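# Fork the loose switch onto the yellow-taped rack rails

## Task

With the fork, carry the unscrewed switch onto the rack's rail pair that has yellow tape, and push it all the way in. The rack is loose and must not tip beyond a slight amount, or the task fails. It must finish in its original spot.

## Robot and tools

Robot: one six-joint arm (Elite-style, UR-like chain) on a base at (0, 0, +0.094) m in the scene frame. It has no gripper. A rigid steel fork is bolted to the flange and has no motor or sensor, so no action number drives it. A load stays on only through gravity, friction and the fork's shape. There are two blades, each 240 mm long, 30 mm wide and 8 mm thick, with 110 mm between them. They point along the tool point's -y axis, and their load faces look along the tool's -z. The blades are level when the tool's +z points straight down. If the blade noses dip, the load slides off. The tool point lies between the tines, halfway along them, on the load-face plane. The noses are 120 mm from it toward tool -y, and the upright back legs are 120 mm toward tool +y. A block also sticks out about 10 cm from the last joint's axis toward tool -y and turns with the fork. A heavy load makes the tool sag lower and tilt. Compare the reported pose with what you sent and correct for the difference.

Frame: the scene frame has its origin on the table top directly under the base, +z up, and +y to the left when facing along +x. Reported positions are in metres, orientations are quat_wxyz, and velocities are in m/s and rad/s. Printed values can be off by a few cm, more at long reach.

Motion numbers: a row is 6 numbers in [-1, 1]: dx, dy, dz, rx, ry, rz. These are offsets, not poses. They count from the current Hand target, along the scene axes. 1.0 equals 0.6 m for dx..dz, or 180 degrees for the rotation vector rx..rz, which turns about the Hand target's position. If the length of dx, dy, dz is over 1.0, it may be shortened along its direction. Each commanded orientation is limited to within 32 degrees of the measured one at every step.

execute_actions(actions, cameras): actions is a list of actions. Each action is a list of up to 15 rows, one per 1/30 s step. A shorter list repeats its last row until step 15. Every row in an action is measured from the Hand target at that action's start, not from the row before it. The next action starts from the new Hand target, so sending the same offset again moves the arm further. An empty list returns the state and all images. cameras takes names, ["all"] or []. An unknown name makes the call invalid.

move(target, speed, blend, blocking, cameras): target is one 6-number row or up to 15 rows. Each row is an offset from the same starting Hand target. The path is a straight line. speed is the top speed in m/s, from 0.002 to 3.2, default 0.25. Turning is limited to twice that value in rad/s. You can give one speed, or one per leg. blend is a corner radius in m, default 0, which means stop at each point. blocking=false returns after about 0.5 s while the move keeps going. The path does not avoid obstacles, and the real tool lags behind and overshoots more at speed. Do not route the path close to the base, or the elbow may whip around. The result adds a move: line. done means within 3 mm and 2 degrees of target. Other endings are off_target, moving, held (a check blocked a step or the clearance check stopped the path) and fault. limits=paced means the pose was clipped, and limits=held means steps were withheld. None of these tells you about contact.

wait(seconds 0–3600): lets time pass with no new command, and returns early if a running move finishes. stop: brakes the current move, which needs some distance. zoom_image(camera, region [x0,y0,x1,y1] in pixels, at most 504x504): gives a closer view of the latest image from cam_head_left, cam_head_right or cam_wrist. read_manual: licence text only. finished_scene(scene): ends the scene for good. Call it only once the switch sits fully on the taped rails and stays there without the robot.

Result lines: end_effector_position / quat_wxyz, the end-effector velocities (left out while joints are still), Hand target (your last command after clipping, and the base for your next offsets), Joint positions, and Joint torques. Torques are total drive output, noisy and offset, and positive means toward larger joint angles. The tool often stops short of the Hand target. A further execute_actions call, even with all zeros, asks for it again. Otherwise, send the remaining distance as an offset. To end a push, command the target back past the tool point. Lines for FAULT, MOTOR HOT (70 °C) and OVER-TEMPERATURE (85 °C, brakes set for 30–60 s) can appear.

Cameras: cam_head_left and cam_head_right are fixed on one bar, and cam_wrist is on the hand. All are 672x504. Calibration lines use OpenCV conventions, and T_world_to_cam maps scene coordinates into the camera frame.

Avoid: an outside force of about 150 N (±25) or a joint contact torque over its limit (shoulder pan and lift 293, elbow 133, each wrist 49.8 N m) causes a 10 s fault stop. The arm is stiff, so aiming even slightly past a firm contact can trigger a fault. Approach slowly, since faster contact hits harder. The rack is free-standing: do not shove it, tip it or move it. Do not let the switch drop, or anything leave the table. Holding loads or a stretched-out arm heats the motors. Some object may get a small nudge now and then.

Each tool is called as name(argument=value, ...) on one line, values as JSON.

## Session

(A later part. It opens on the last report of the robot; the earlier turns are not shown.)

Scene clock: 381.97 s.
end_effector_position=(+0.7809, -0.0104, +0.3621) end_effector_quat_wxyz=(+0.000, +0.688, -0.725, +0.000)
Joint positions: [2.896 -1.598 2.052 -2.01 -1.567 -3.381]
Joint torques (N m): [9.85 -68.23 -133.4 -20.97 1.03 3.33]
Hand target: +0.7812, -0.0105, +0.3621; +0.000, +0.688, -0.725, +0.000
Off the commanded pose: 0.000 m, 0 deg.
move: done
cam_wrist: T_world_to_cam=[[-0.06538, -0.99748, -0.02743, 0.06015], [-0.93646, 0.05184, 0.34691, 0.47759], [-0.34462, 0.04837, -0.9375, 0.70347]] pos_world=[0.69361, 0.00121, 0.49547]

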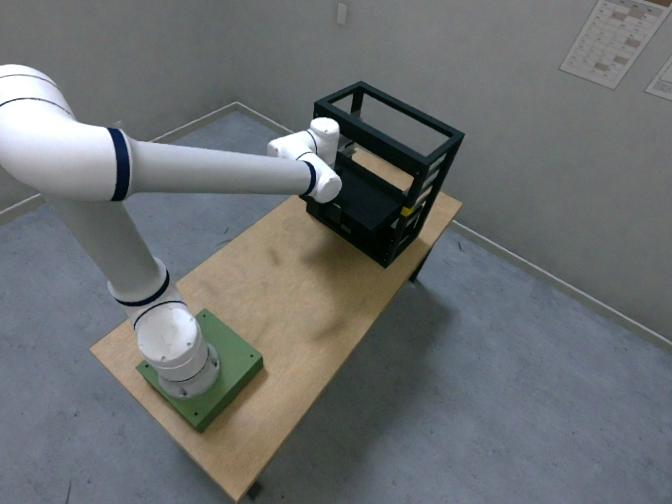

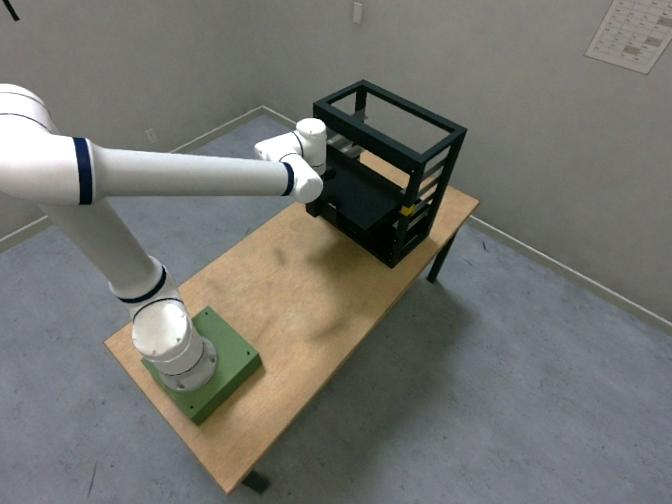

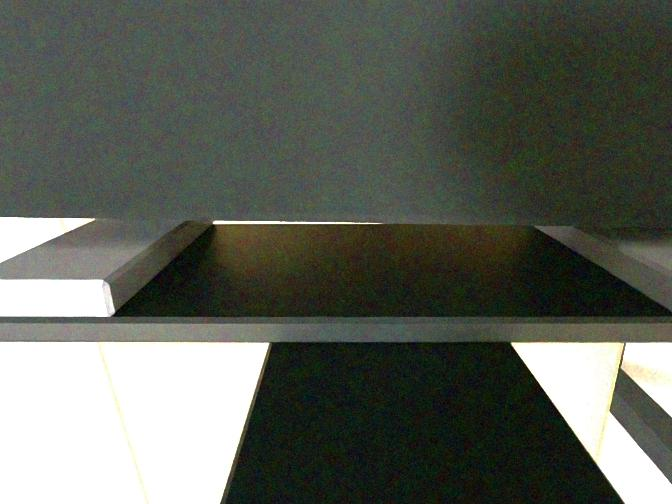

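move(target=[[0.221, -0.017, 0, 0, 0, 0]], speed=0.1, cameras=["all"])

zoom_image(camera="cam_head_left", region=[310, 150, 430, 270])

zoom_image(camera="cam_head_right", region=[310, 150, 430, 270])

Scene clock: 387.67 s.
end_effector_position=(+0.9136, -0.0206, +0.3621) end_effector_quat_wxyz=(+0.000, +0.688, -0.725, +0.000)
Joint positions: [2.934 -1.381 1.817 -1.992 -1.567 -3.343]
Joint torques (N m): [9.8 -101.01 -133.9 -15.77 0.52 3.31]
Hand target: +0.9138, -0.0207, +0.3621; +0.000, +0.688, -0.725, +0.000
Off the commanded pose: 0.000 m, 0 deg.
move: done
cam_wrist: T_world_to_cam=[[-0.06538, -0.99748, -0.02743, 0.05865], [-0.93646, 0.05184, 0.34691, 0.60239], [-0.34462, 0.04837, -0.9375, 0.74969]] pos_world=[0.82631, -0.00899, 0.49547]

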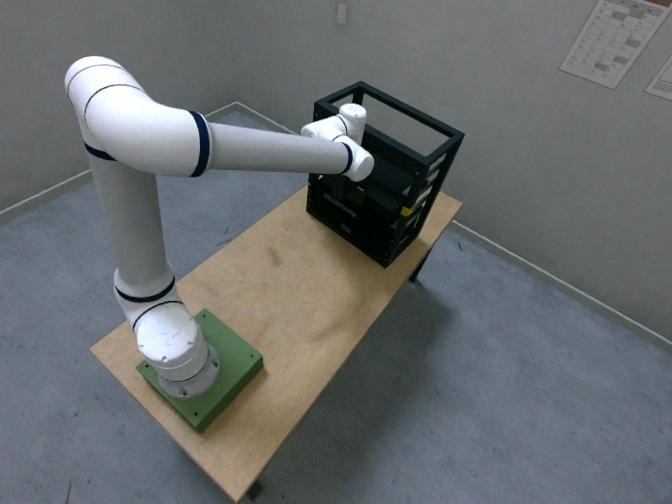

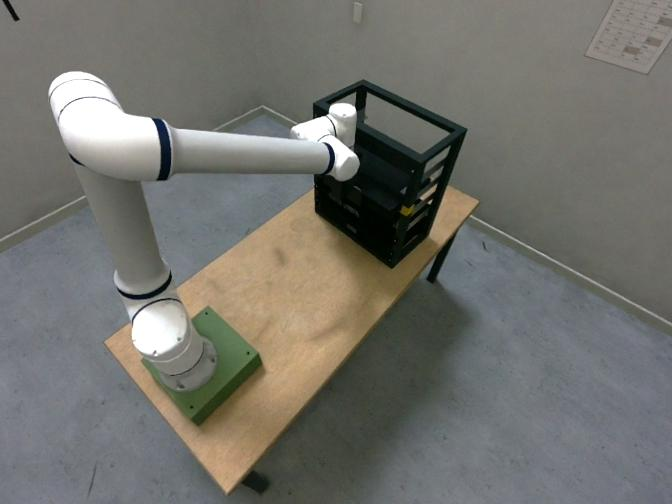

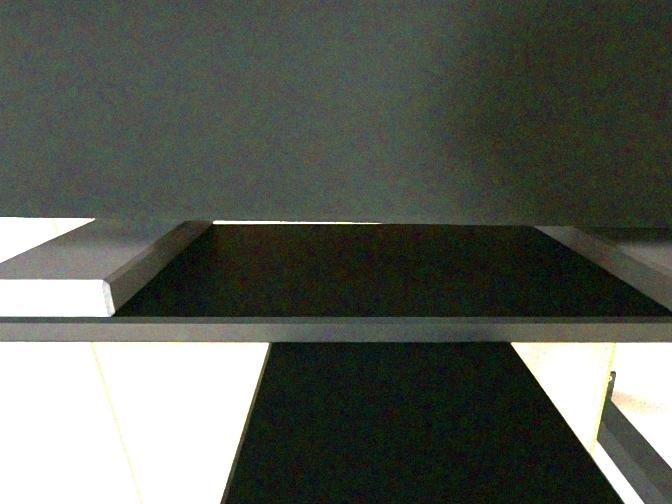

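Scaled by 4.200.

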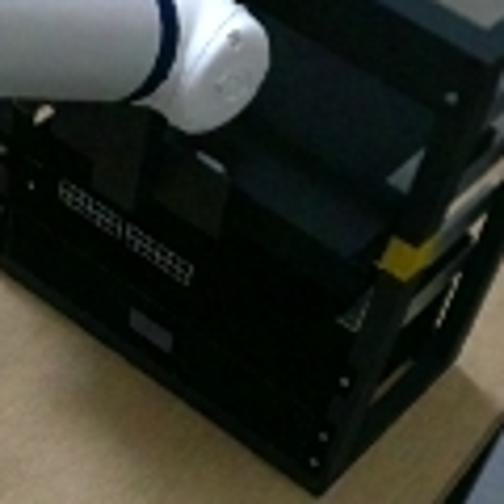

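Scaled by 4.200.

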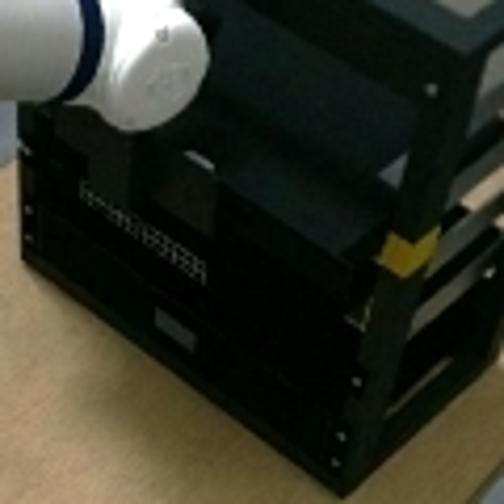

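move(target=[[0, 0, -0.0435, 0, 0, 0]], speed=0.05, cameras=["cam_wrist"])

Scene clock: 400.13 s.
end_effector_position=(+0.9138, -0.0207, +0.3362) end_effector_quat_wxyz=(+0.000, +0.688, -0.725, +0.000)
Joint positions: [2.934 -1.362 1.844 -2.038 -1.567 -3.343]
Joint torques (N m): [9.44 -65.87 -67.86 -10.27 0.94 3.24]
Hand target: +0.9138, -0.0207, +0.3360; +0.000, +0.688, -0.725, +0.000
Off the commanded pose: 0.000 m, 0 deg.
move: done
cam_wrist: T_world_to_cam=[[-0.06538, -0.99748, -0.02742, 0.05784], [-0.93643, 0.05184, 0.347, 0.6114], [-0.34471, 0.04836, -0.93746, 0.72551]] pos_world=[0.82641, -0.00909, 0.46957]

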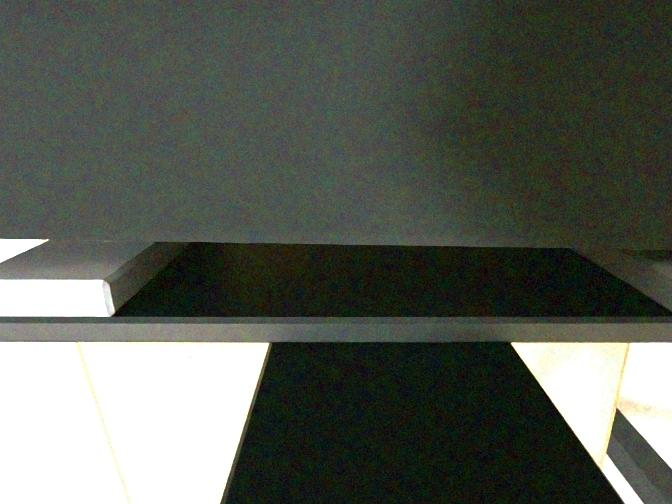

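move(target=[[-0.4355, 0.0288, 0, 0, 0, 0], [-0.4355, 0.0288, 0.0633, 0, 0, -0.0078]], speed=[0.25, 0.15], blend=[0.01, 0], cameras=["all"])

zoom_image(camera="cam_head_left", region=[290, 110, 450, 270])

zoom_image(camera="cam_head_right", region=[290, 110, 450, 270])

Scene clock: 406.13 s.
end_effector_position=(+0.6525, -0.0034, +0.3738) end_effector_quat_wxyz=(+0.000, +0.679, -0.734, +0.000)
Joint positions: [2.841 -1.847 2.231 -1.939 -1.568 -3.412]
Joint torques (N m): [-22.68 -45.08 -96.81 -4.76 2.04 3.22]
Hand target: +0.6525, -0.0034, +0.3739; +0.000, +0.679, -0.734, +0.000
Off the commanded pose: 0.000 m, 0 deg.
move: done
cam_wrist: T_world_to_cam=[[-0.08965, -0.9956, -0.02736, 0.07492], [-0.93491, 0.07466, 0.34693, 0.352], [-0.34336, 0.05669, -0.93749, 0.66906]] pos_world=[0.56554, 0.01039, 0.50717]

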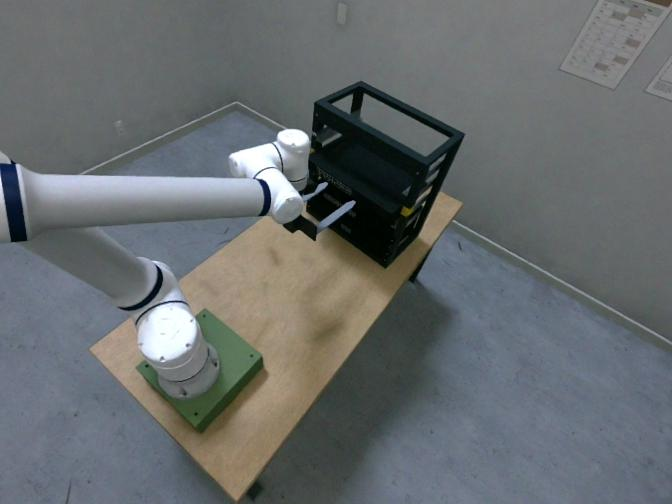

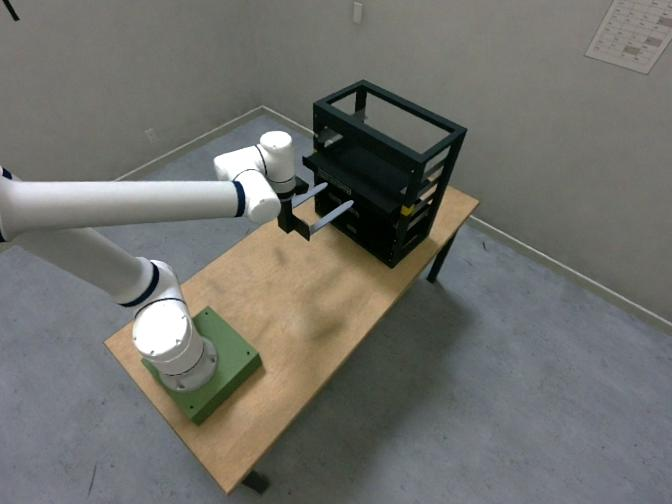

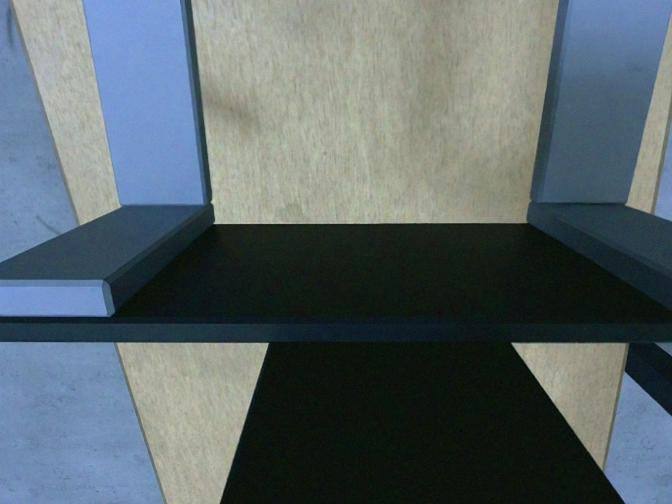

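Scaled by 3.150.

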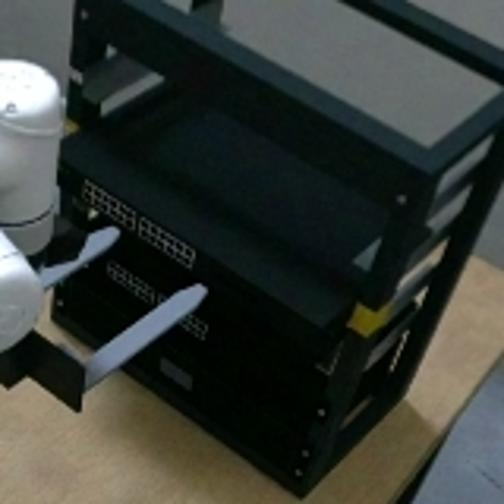

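Scaled by 3.150.

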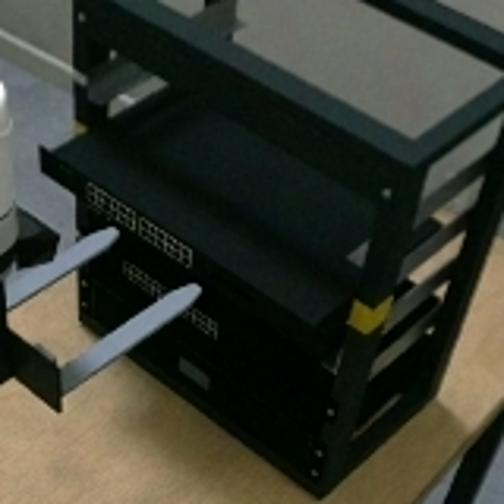

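move(target=[[0.0366, -0.0028, 0, 0, 0, 0], [0.1529, -0.0118, 0, 0, 0, 0]], speed=[0.1, 0.04], blend=[0.01, 0], cameras=["all"])

zoom_image(camera="cam_head_left", region=[290, 110, 450, 270])

zoom_image(camera="cam_head_right", region=[290, 110, 450, 270])

Scene clock: 414.50 s.
end_effector_position=(+0.7440, -0.0104, +0.3739) end_effector_quat_wxyz=(+0.000, +0.679, -0.734, +0.000)
Joint positions: [2.884 -1.672 2.096 -1.98 -1.568 -3.369]
Joint torques (N m): [8.21 -33.89 -109.63 -16.37 3.05 3.2]
Hand target: +0.7442, -0.0105, +0.3739; +0.000, +0.679, -0.734, +0.000
Off the commanded pose: 0.000 m, 0 deg.
move: done
cam_wrist: T_world_to_cam=[[-0.08978, -0.99558, -0.02742, 0.07617], [-0.93491, 0.07475, 0.34691, 0.43793], [-0.34333, 0.05678, -0.9375, 0.70102]] pos_world=[0.65694, 0.00329, 0.50737]

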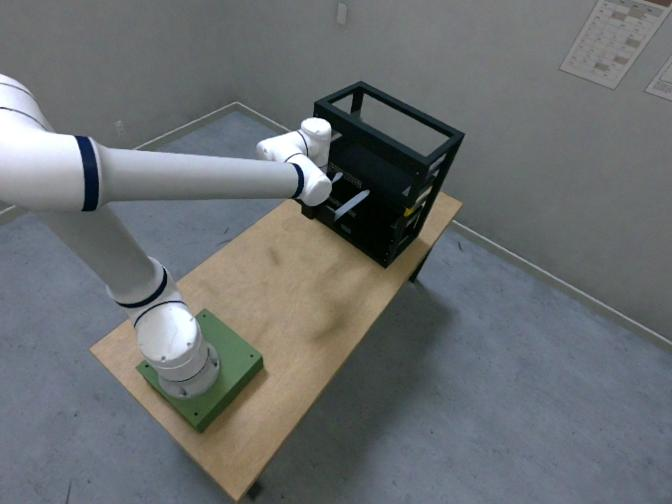

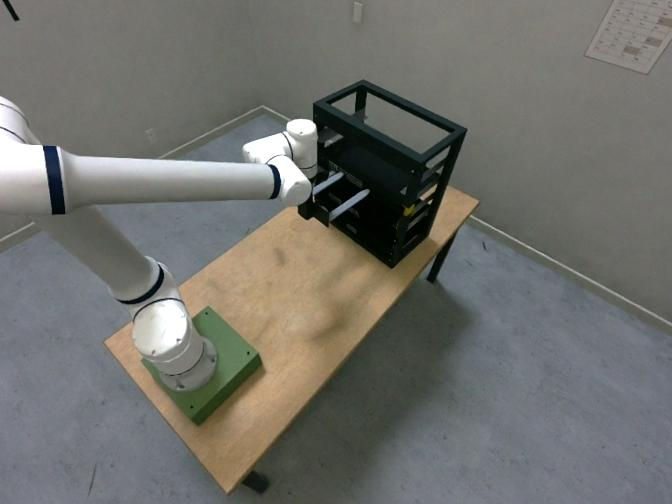

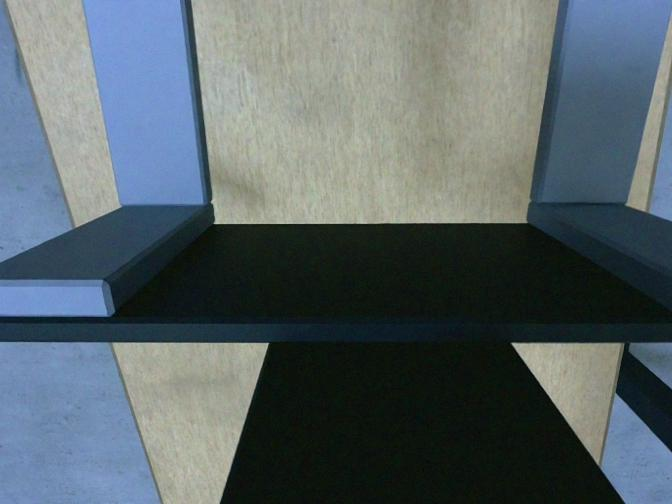

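Scaled by 3.150.

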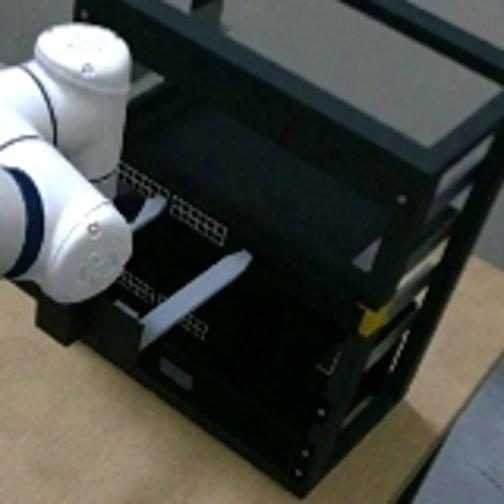

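Scaled by 3.150.

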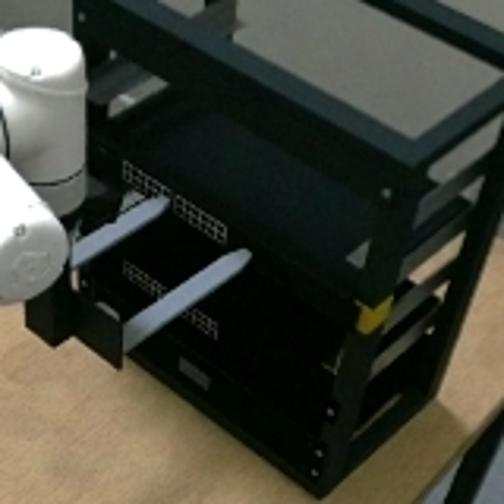

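move(target=[[0.00665, -0.0005, 0, 0, 0, 0]], speed=0.02, cameras=[])

move(target=[[0.0033, -0.00025, 0, 0, 0, 0]], speed=0.02, cameras=["all"])

zoom_image(camera="cam_head_left", region=[370, 190, 430, 250])

zoom_image(camera="cam_head_right", region=[370, 190, 430, 250])

Scene clock: 419.80 s.
end_effector_position=(+0.7480, -0.0107, +0.3739) end_effector_quat_wxyz=(+0.000, +0.679, -0.734, +0.000)
Joint positions: [2.886 -1.665 2.09 -1.981 -1.568 -3.367]
Joint torques (N m): [9.89 -35.44 -109.62 -16.31 1.89 3.48]
Hand target: +0.7482, -0.0108, +0.3739; +0.000, +0.679, -0.734, +0.000
Off the commanded pose: 0.000 m, 0 deg.
move: done

Scene clock: 420.30 s.
end_effector_position=(+0.7501, -0.0109, +0.3739) end_effector_quat_wxyz=(+0.000, +0.679, -0.734, +0.000)
Joint positions: [2.886 -1.661 2.087 -1.981 -1.568 -3.366]
Joint torques (N m): [8.86 -34.45 -108.28 -16.24 3.21 3.45]
Hand target: +0.7502, -0.0109, +0.3739; +0.000, +0.679, -0.734, +0.000
Off the commanded pose: 0.000 m, 0 deg.
move: done
cam_wrist: T_world_to_cam=[[-0.08978, -0.99558, -0.02742, 0.07632], [-0.9349, 0.07475, 0.34694, 0.44376], [-0.34336, 0.05679, -0.93749, 0.70309]] pos_world=[0.66314, 0.00289, 0.50727]

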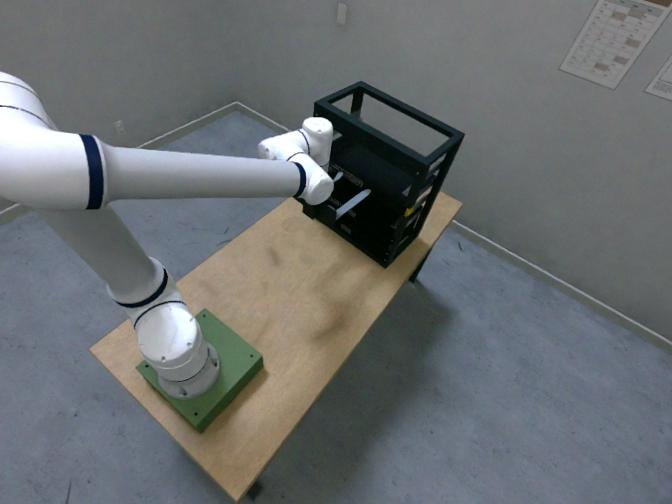

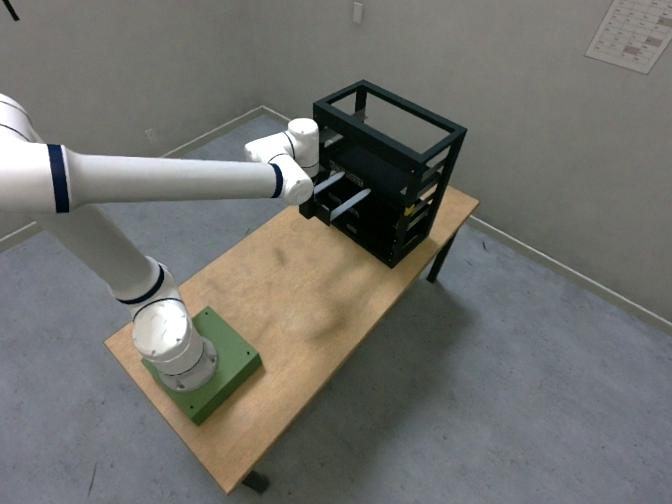

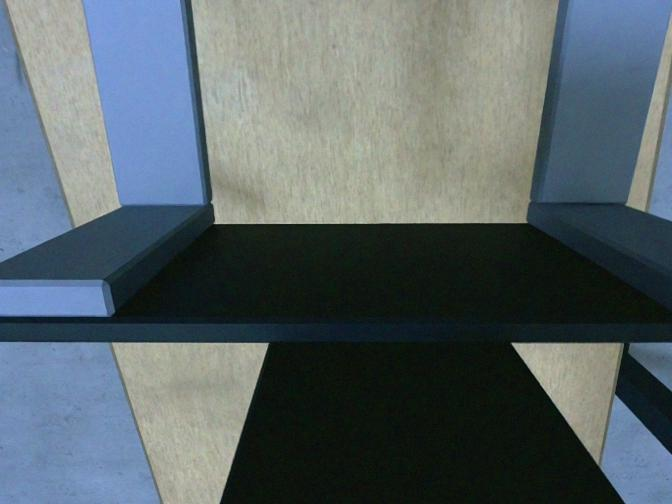

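Scaled by 8.400.

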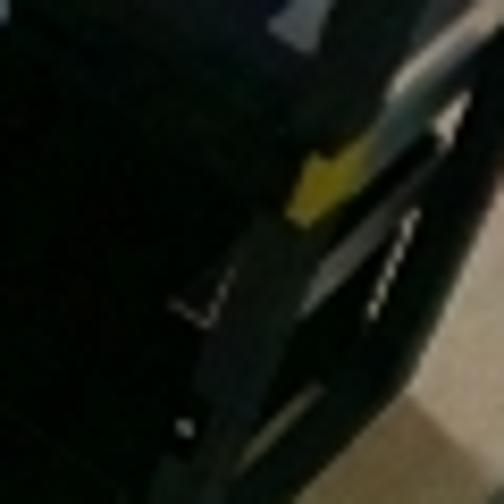

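Scaled by 8.400.

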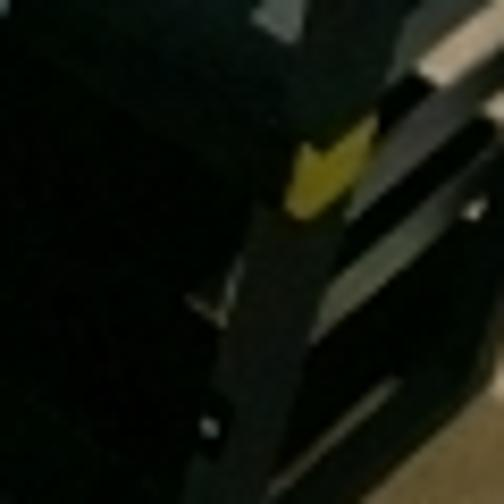

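move(target=[[0.00166, -0.00013, 0, 0, 0, 0]], speed=0.02)

move(target=[[0.00166, -0.00013, 0, 0, 0, 0]], speed=0.02)

Scene clock: 426.07 s.
end_effector_position=(+0.7512, -0.0110, +0.3739) end_effector_quat_wxyz=(+0.000, +0.679, -0.734, +0.000)
Joint positions: [2.887 -1.659 2.085 -1.982 -1.568 -3.366]
Joint torques (N m): [9.74 -35.18 -108.56 -16.24 3.41 3.33]
Hand target: +0.7512, -0.0110, +0.3739; +0.000, +0.679, -0.734, +0.000
Off the commanded pose: 0.000 m, 0 deg.
move: done

Scene clock: 426.57 s.
end_effector_position=(+0.7521, -0.0111, +0.3739) end_effector_quat_wxyz=(+0.000, +0.679, -0.734, +0.000)
Joint positions: [2.887 -1.657 2.083 -1.982 -1.568 -3.366]
Joint torques (N m): [7.57 -25.76 -116.24 -19.99 3.22 5.69]
Hand target: +0.7522, -0.0111, +0.3739; +0.000, +0.679, -0.734, +0.000
Off the commanded pose: 0.000 m, 0 deg.
move: done

move(target=[[0.0012, -0.0001, 0, 0, 0, 0]], speed=0.02, cameras=["cam_head_left", "cam_head_right"])

zoom_image(camera="cam_head_left", region=[290, 110, 450, 270])

zoom_image(camera="cam_head_right", region=[290, 110, 450, 270])

Scene clock: 431.90 s.
end_effector_position=(+0.7528, -0.0111, +0.3739) end_effector_quat_wxyz=(+0.000, +0.679, -0.734, +0.000)
Joint positions: [2.887 -1.656 2.082 -1.982 -1.568 -3.365]
Joint torques (N m): [3.5 -14.22 -135.51 -27.9 3.59 8.75]
Hand target: +0.7529, -0.0111, +0.3739; +0.000, +0.679, -0.734, +0.000
Off the commanded pose: 0.000 m, 0 deg.
move: done

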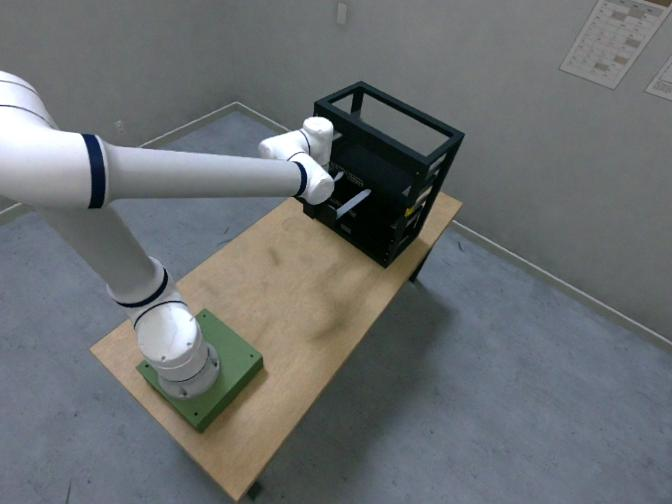

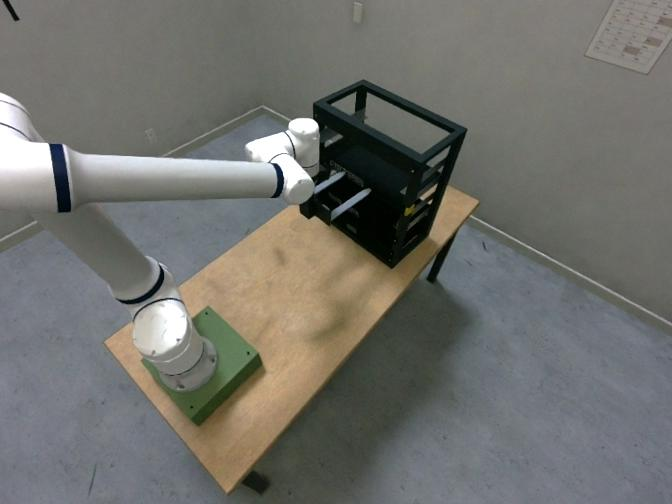

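Scaled by 3.150.

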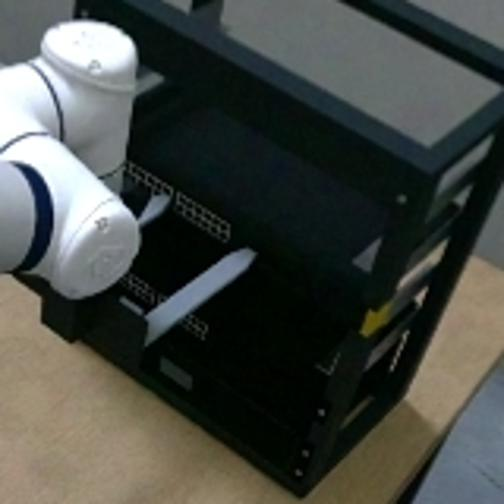

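Scaled by 3.150.

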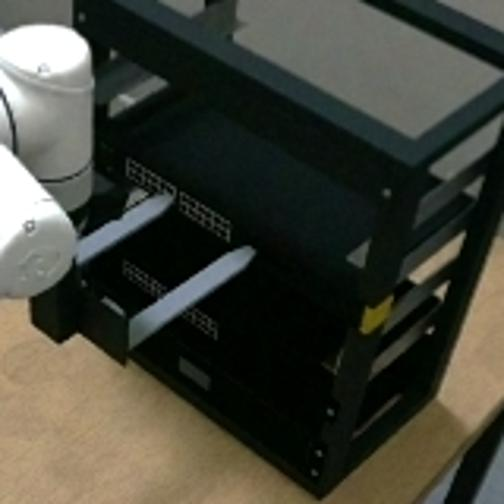

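move(target=[[-0.01995, 0.0015, 0, 0, 0, 0], [-0.0327, -0.1647, 0, 0, 0, 0], [-0.0161, -0.166, 0, 0, 0, 0]], speed=[0.03, 0.15, 0.03], cameras=[])

move(target=[[0.00166, -0.00013, 0, 0, 0, 0]], speed=0.02)

Scene clock: 458.33 s.
end_effector_position=(+0.7430, -0.1107, +0.3739) end_effector_quat_wxyz=(+0.000, +0.679, -0.734, +0.000)
Joint positions: [2.723 -1.657 2.085 -1.983 -1.57 -3.53]
Joint torques (N m): [8.19 -36.09 -95.09 -10.18 2.19 3.35]
Hand target: +0.7432, -0.1107, +0.3739; +0.000, +0.679, -0.734, +0.000
Off the commanded pose: 0.000 m, 0 deg.
move: done

Scene clock: 458.83 s.
end_effector_position=(+0.7442, -0.1108, +0.3739) end_effector_quat_wxyz=(+0.000, +0.679, -0.734, +0.000)
Joint positions: [2.724 -1.655 2.083 -1.983 -1.57 -3.529]
Joint torques (N m): [10.7 -31.3 -103.46 -10.74 2.26 4.46]
Hand target: +0.7442, -0.1108, +0.3739; +0.000, +0.679, -0.734, +0.000
Off the commanded pose: 0.000 m, 0 deg.
move: done

move(target=[[0.00166, -0.00013, 0, 0, 0, 0]], speed=0.02)

move(target=[[0.0012, -0.0001, 0, 0, 0, 0]], speed=0.02)

Scene clock: 467.40 s.
end_effector_position=(+0.7451, -0.1109, +0.3739) end_effector_quat_wxyz=(+0.000, +0.679, -0.734, +0.000)
Joint positions: [2.724 -1.654 2.081 -1.983 -1.57 -3.528]
Joint torques (N m): [10.34 -16.88 -129 -26.19 6.06 9.11]
Hand target: +0.7452, -0.1109, +0.3739; +0.000, +0.679, -0.734, +0.000
Off the commanded pose: 0.000 m, 0 deg.
move: done

Scene clock: 477.77 s.
end_effector_position=(+0.7443, -0.1104, +0.3724) end_effector_quat_wxyz=(+0.001, +0.680, -0.734, -0.002)
Joint positions: [2.725 -1.653 2.081 -1.979 -1.571 -3.528]
Joint torques (N m): [-5.95 -50.02 -83.08 -8.37 0.16 0.44]
Hand target: +0.7443, -0.1104, +0.3724; +0.001, +0.680, -0.734, -0.002 (not the last commanded pose)
Off the commanded pose: 0.002 m, 0 deg.
FORCE FAULT: contact force on the arm reached its limit, and the arm stopped for 10 seconds. The contact can be on any part of the arm, not only on its tool. That time counts as 20 of the actions that you can send in this scene. The arm's remaining commands of this call were not run. The arm's target is now where it stood when the stop ended, not its last command. The arm accepts commands again.
move: fault

move(target=[[-0.15, 0.0115, 0.002, 0, 0, 0]], speed=0.15, cameras=["all"])

zoom_image(camera="cam_head_left", region=[290, 110, 450, 270])

zoom_image(camera="cam_head_right", region=[290, 110, 450, 270])

Scene clock: 482.50 s.
end_effector_position=(+0.6545, -0.1036, +0.3735) end_effector_quat_wxyz=(+0.001, +0.680, -0.734, -0.002)
Joint positions: [2.657 -1.823 2.213 -1.942 -1.573 -3.597]
Joint torques (N m): [-22.57 -46.03 -72.5 -4.69 1.32 -2.42]
Hand target: +0.6543, -0.1035, +0.3736; +0.001, +0.680, -0.734, -0.002
Off the commanded pose: 0.000 m, 0 deg.
move: done
cam_wrist: T_world_to_cam=[[-0.08926, -0.99562, -0.02788, -0.02477], [-0.93337, 0.07384, 0.35123, 0.35865], [-0.34763, 0.05737, -0.93587, 0.67746]] pos_world=[0.56805, -0.09001, 0.50736]

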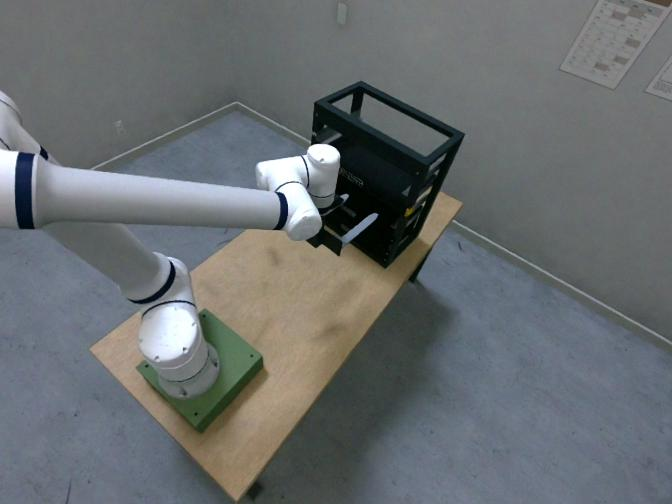

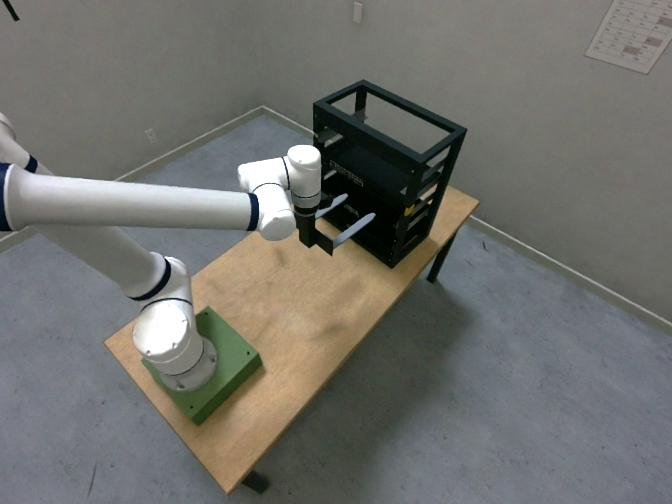

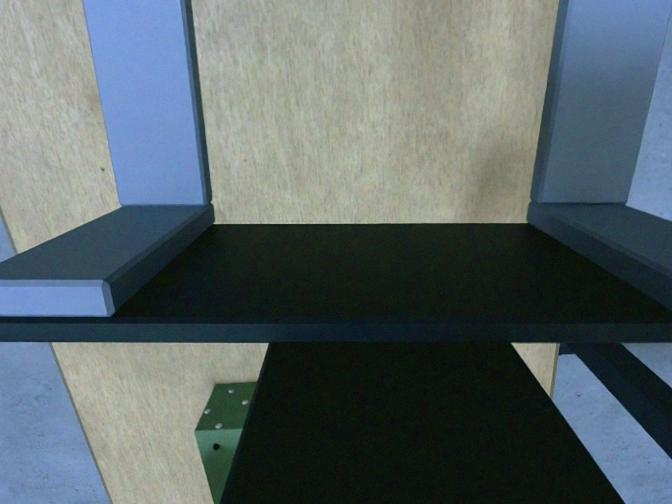

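Scaled by 3.150.

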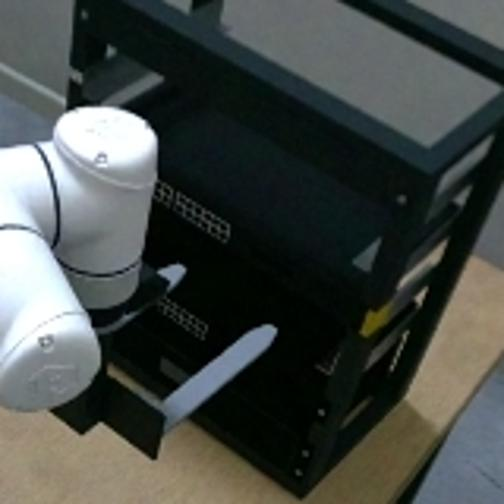

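Scaled by 3.150.

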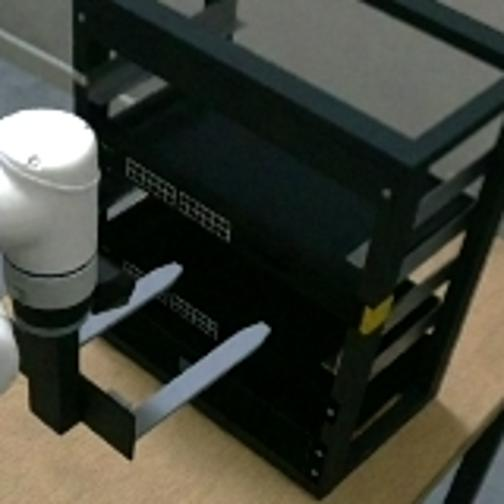

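finished_scene(scene=1)

The scene is finished: the task was done.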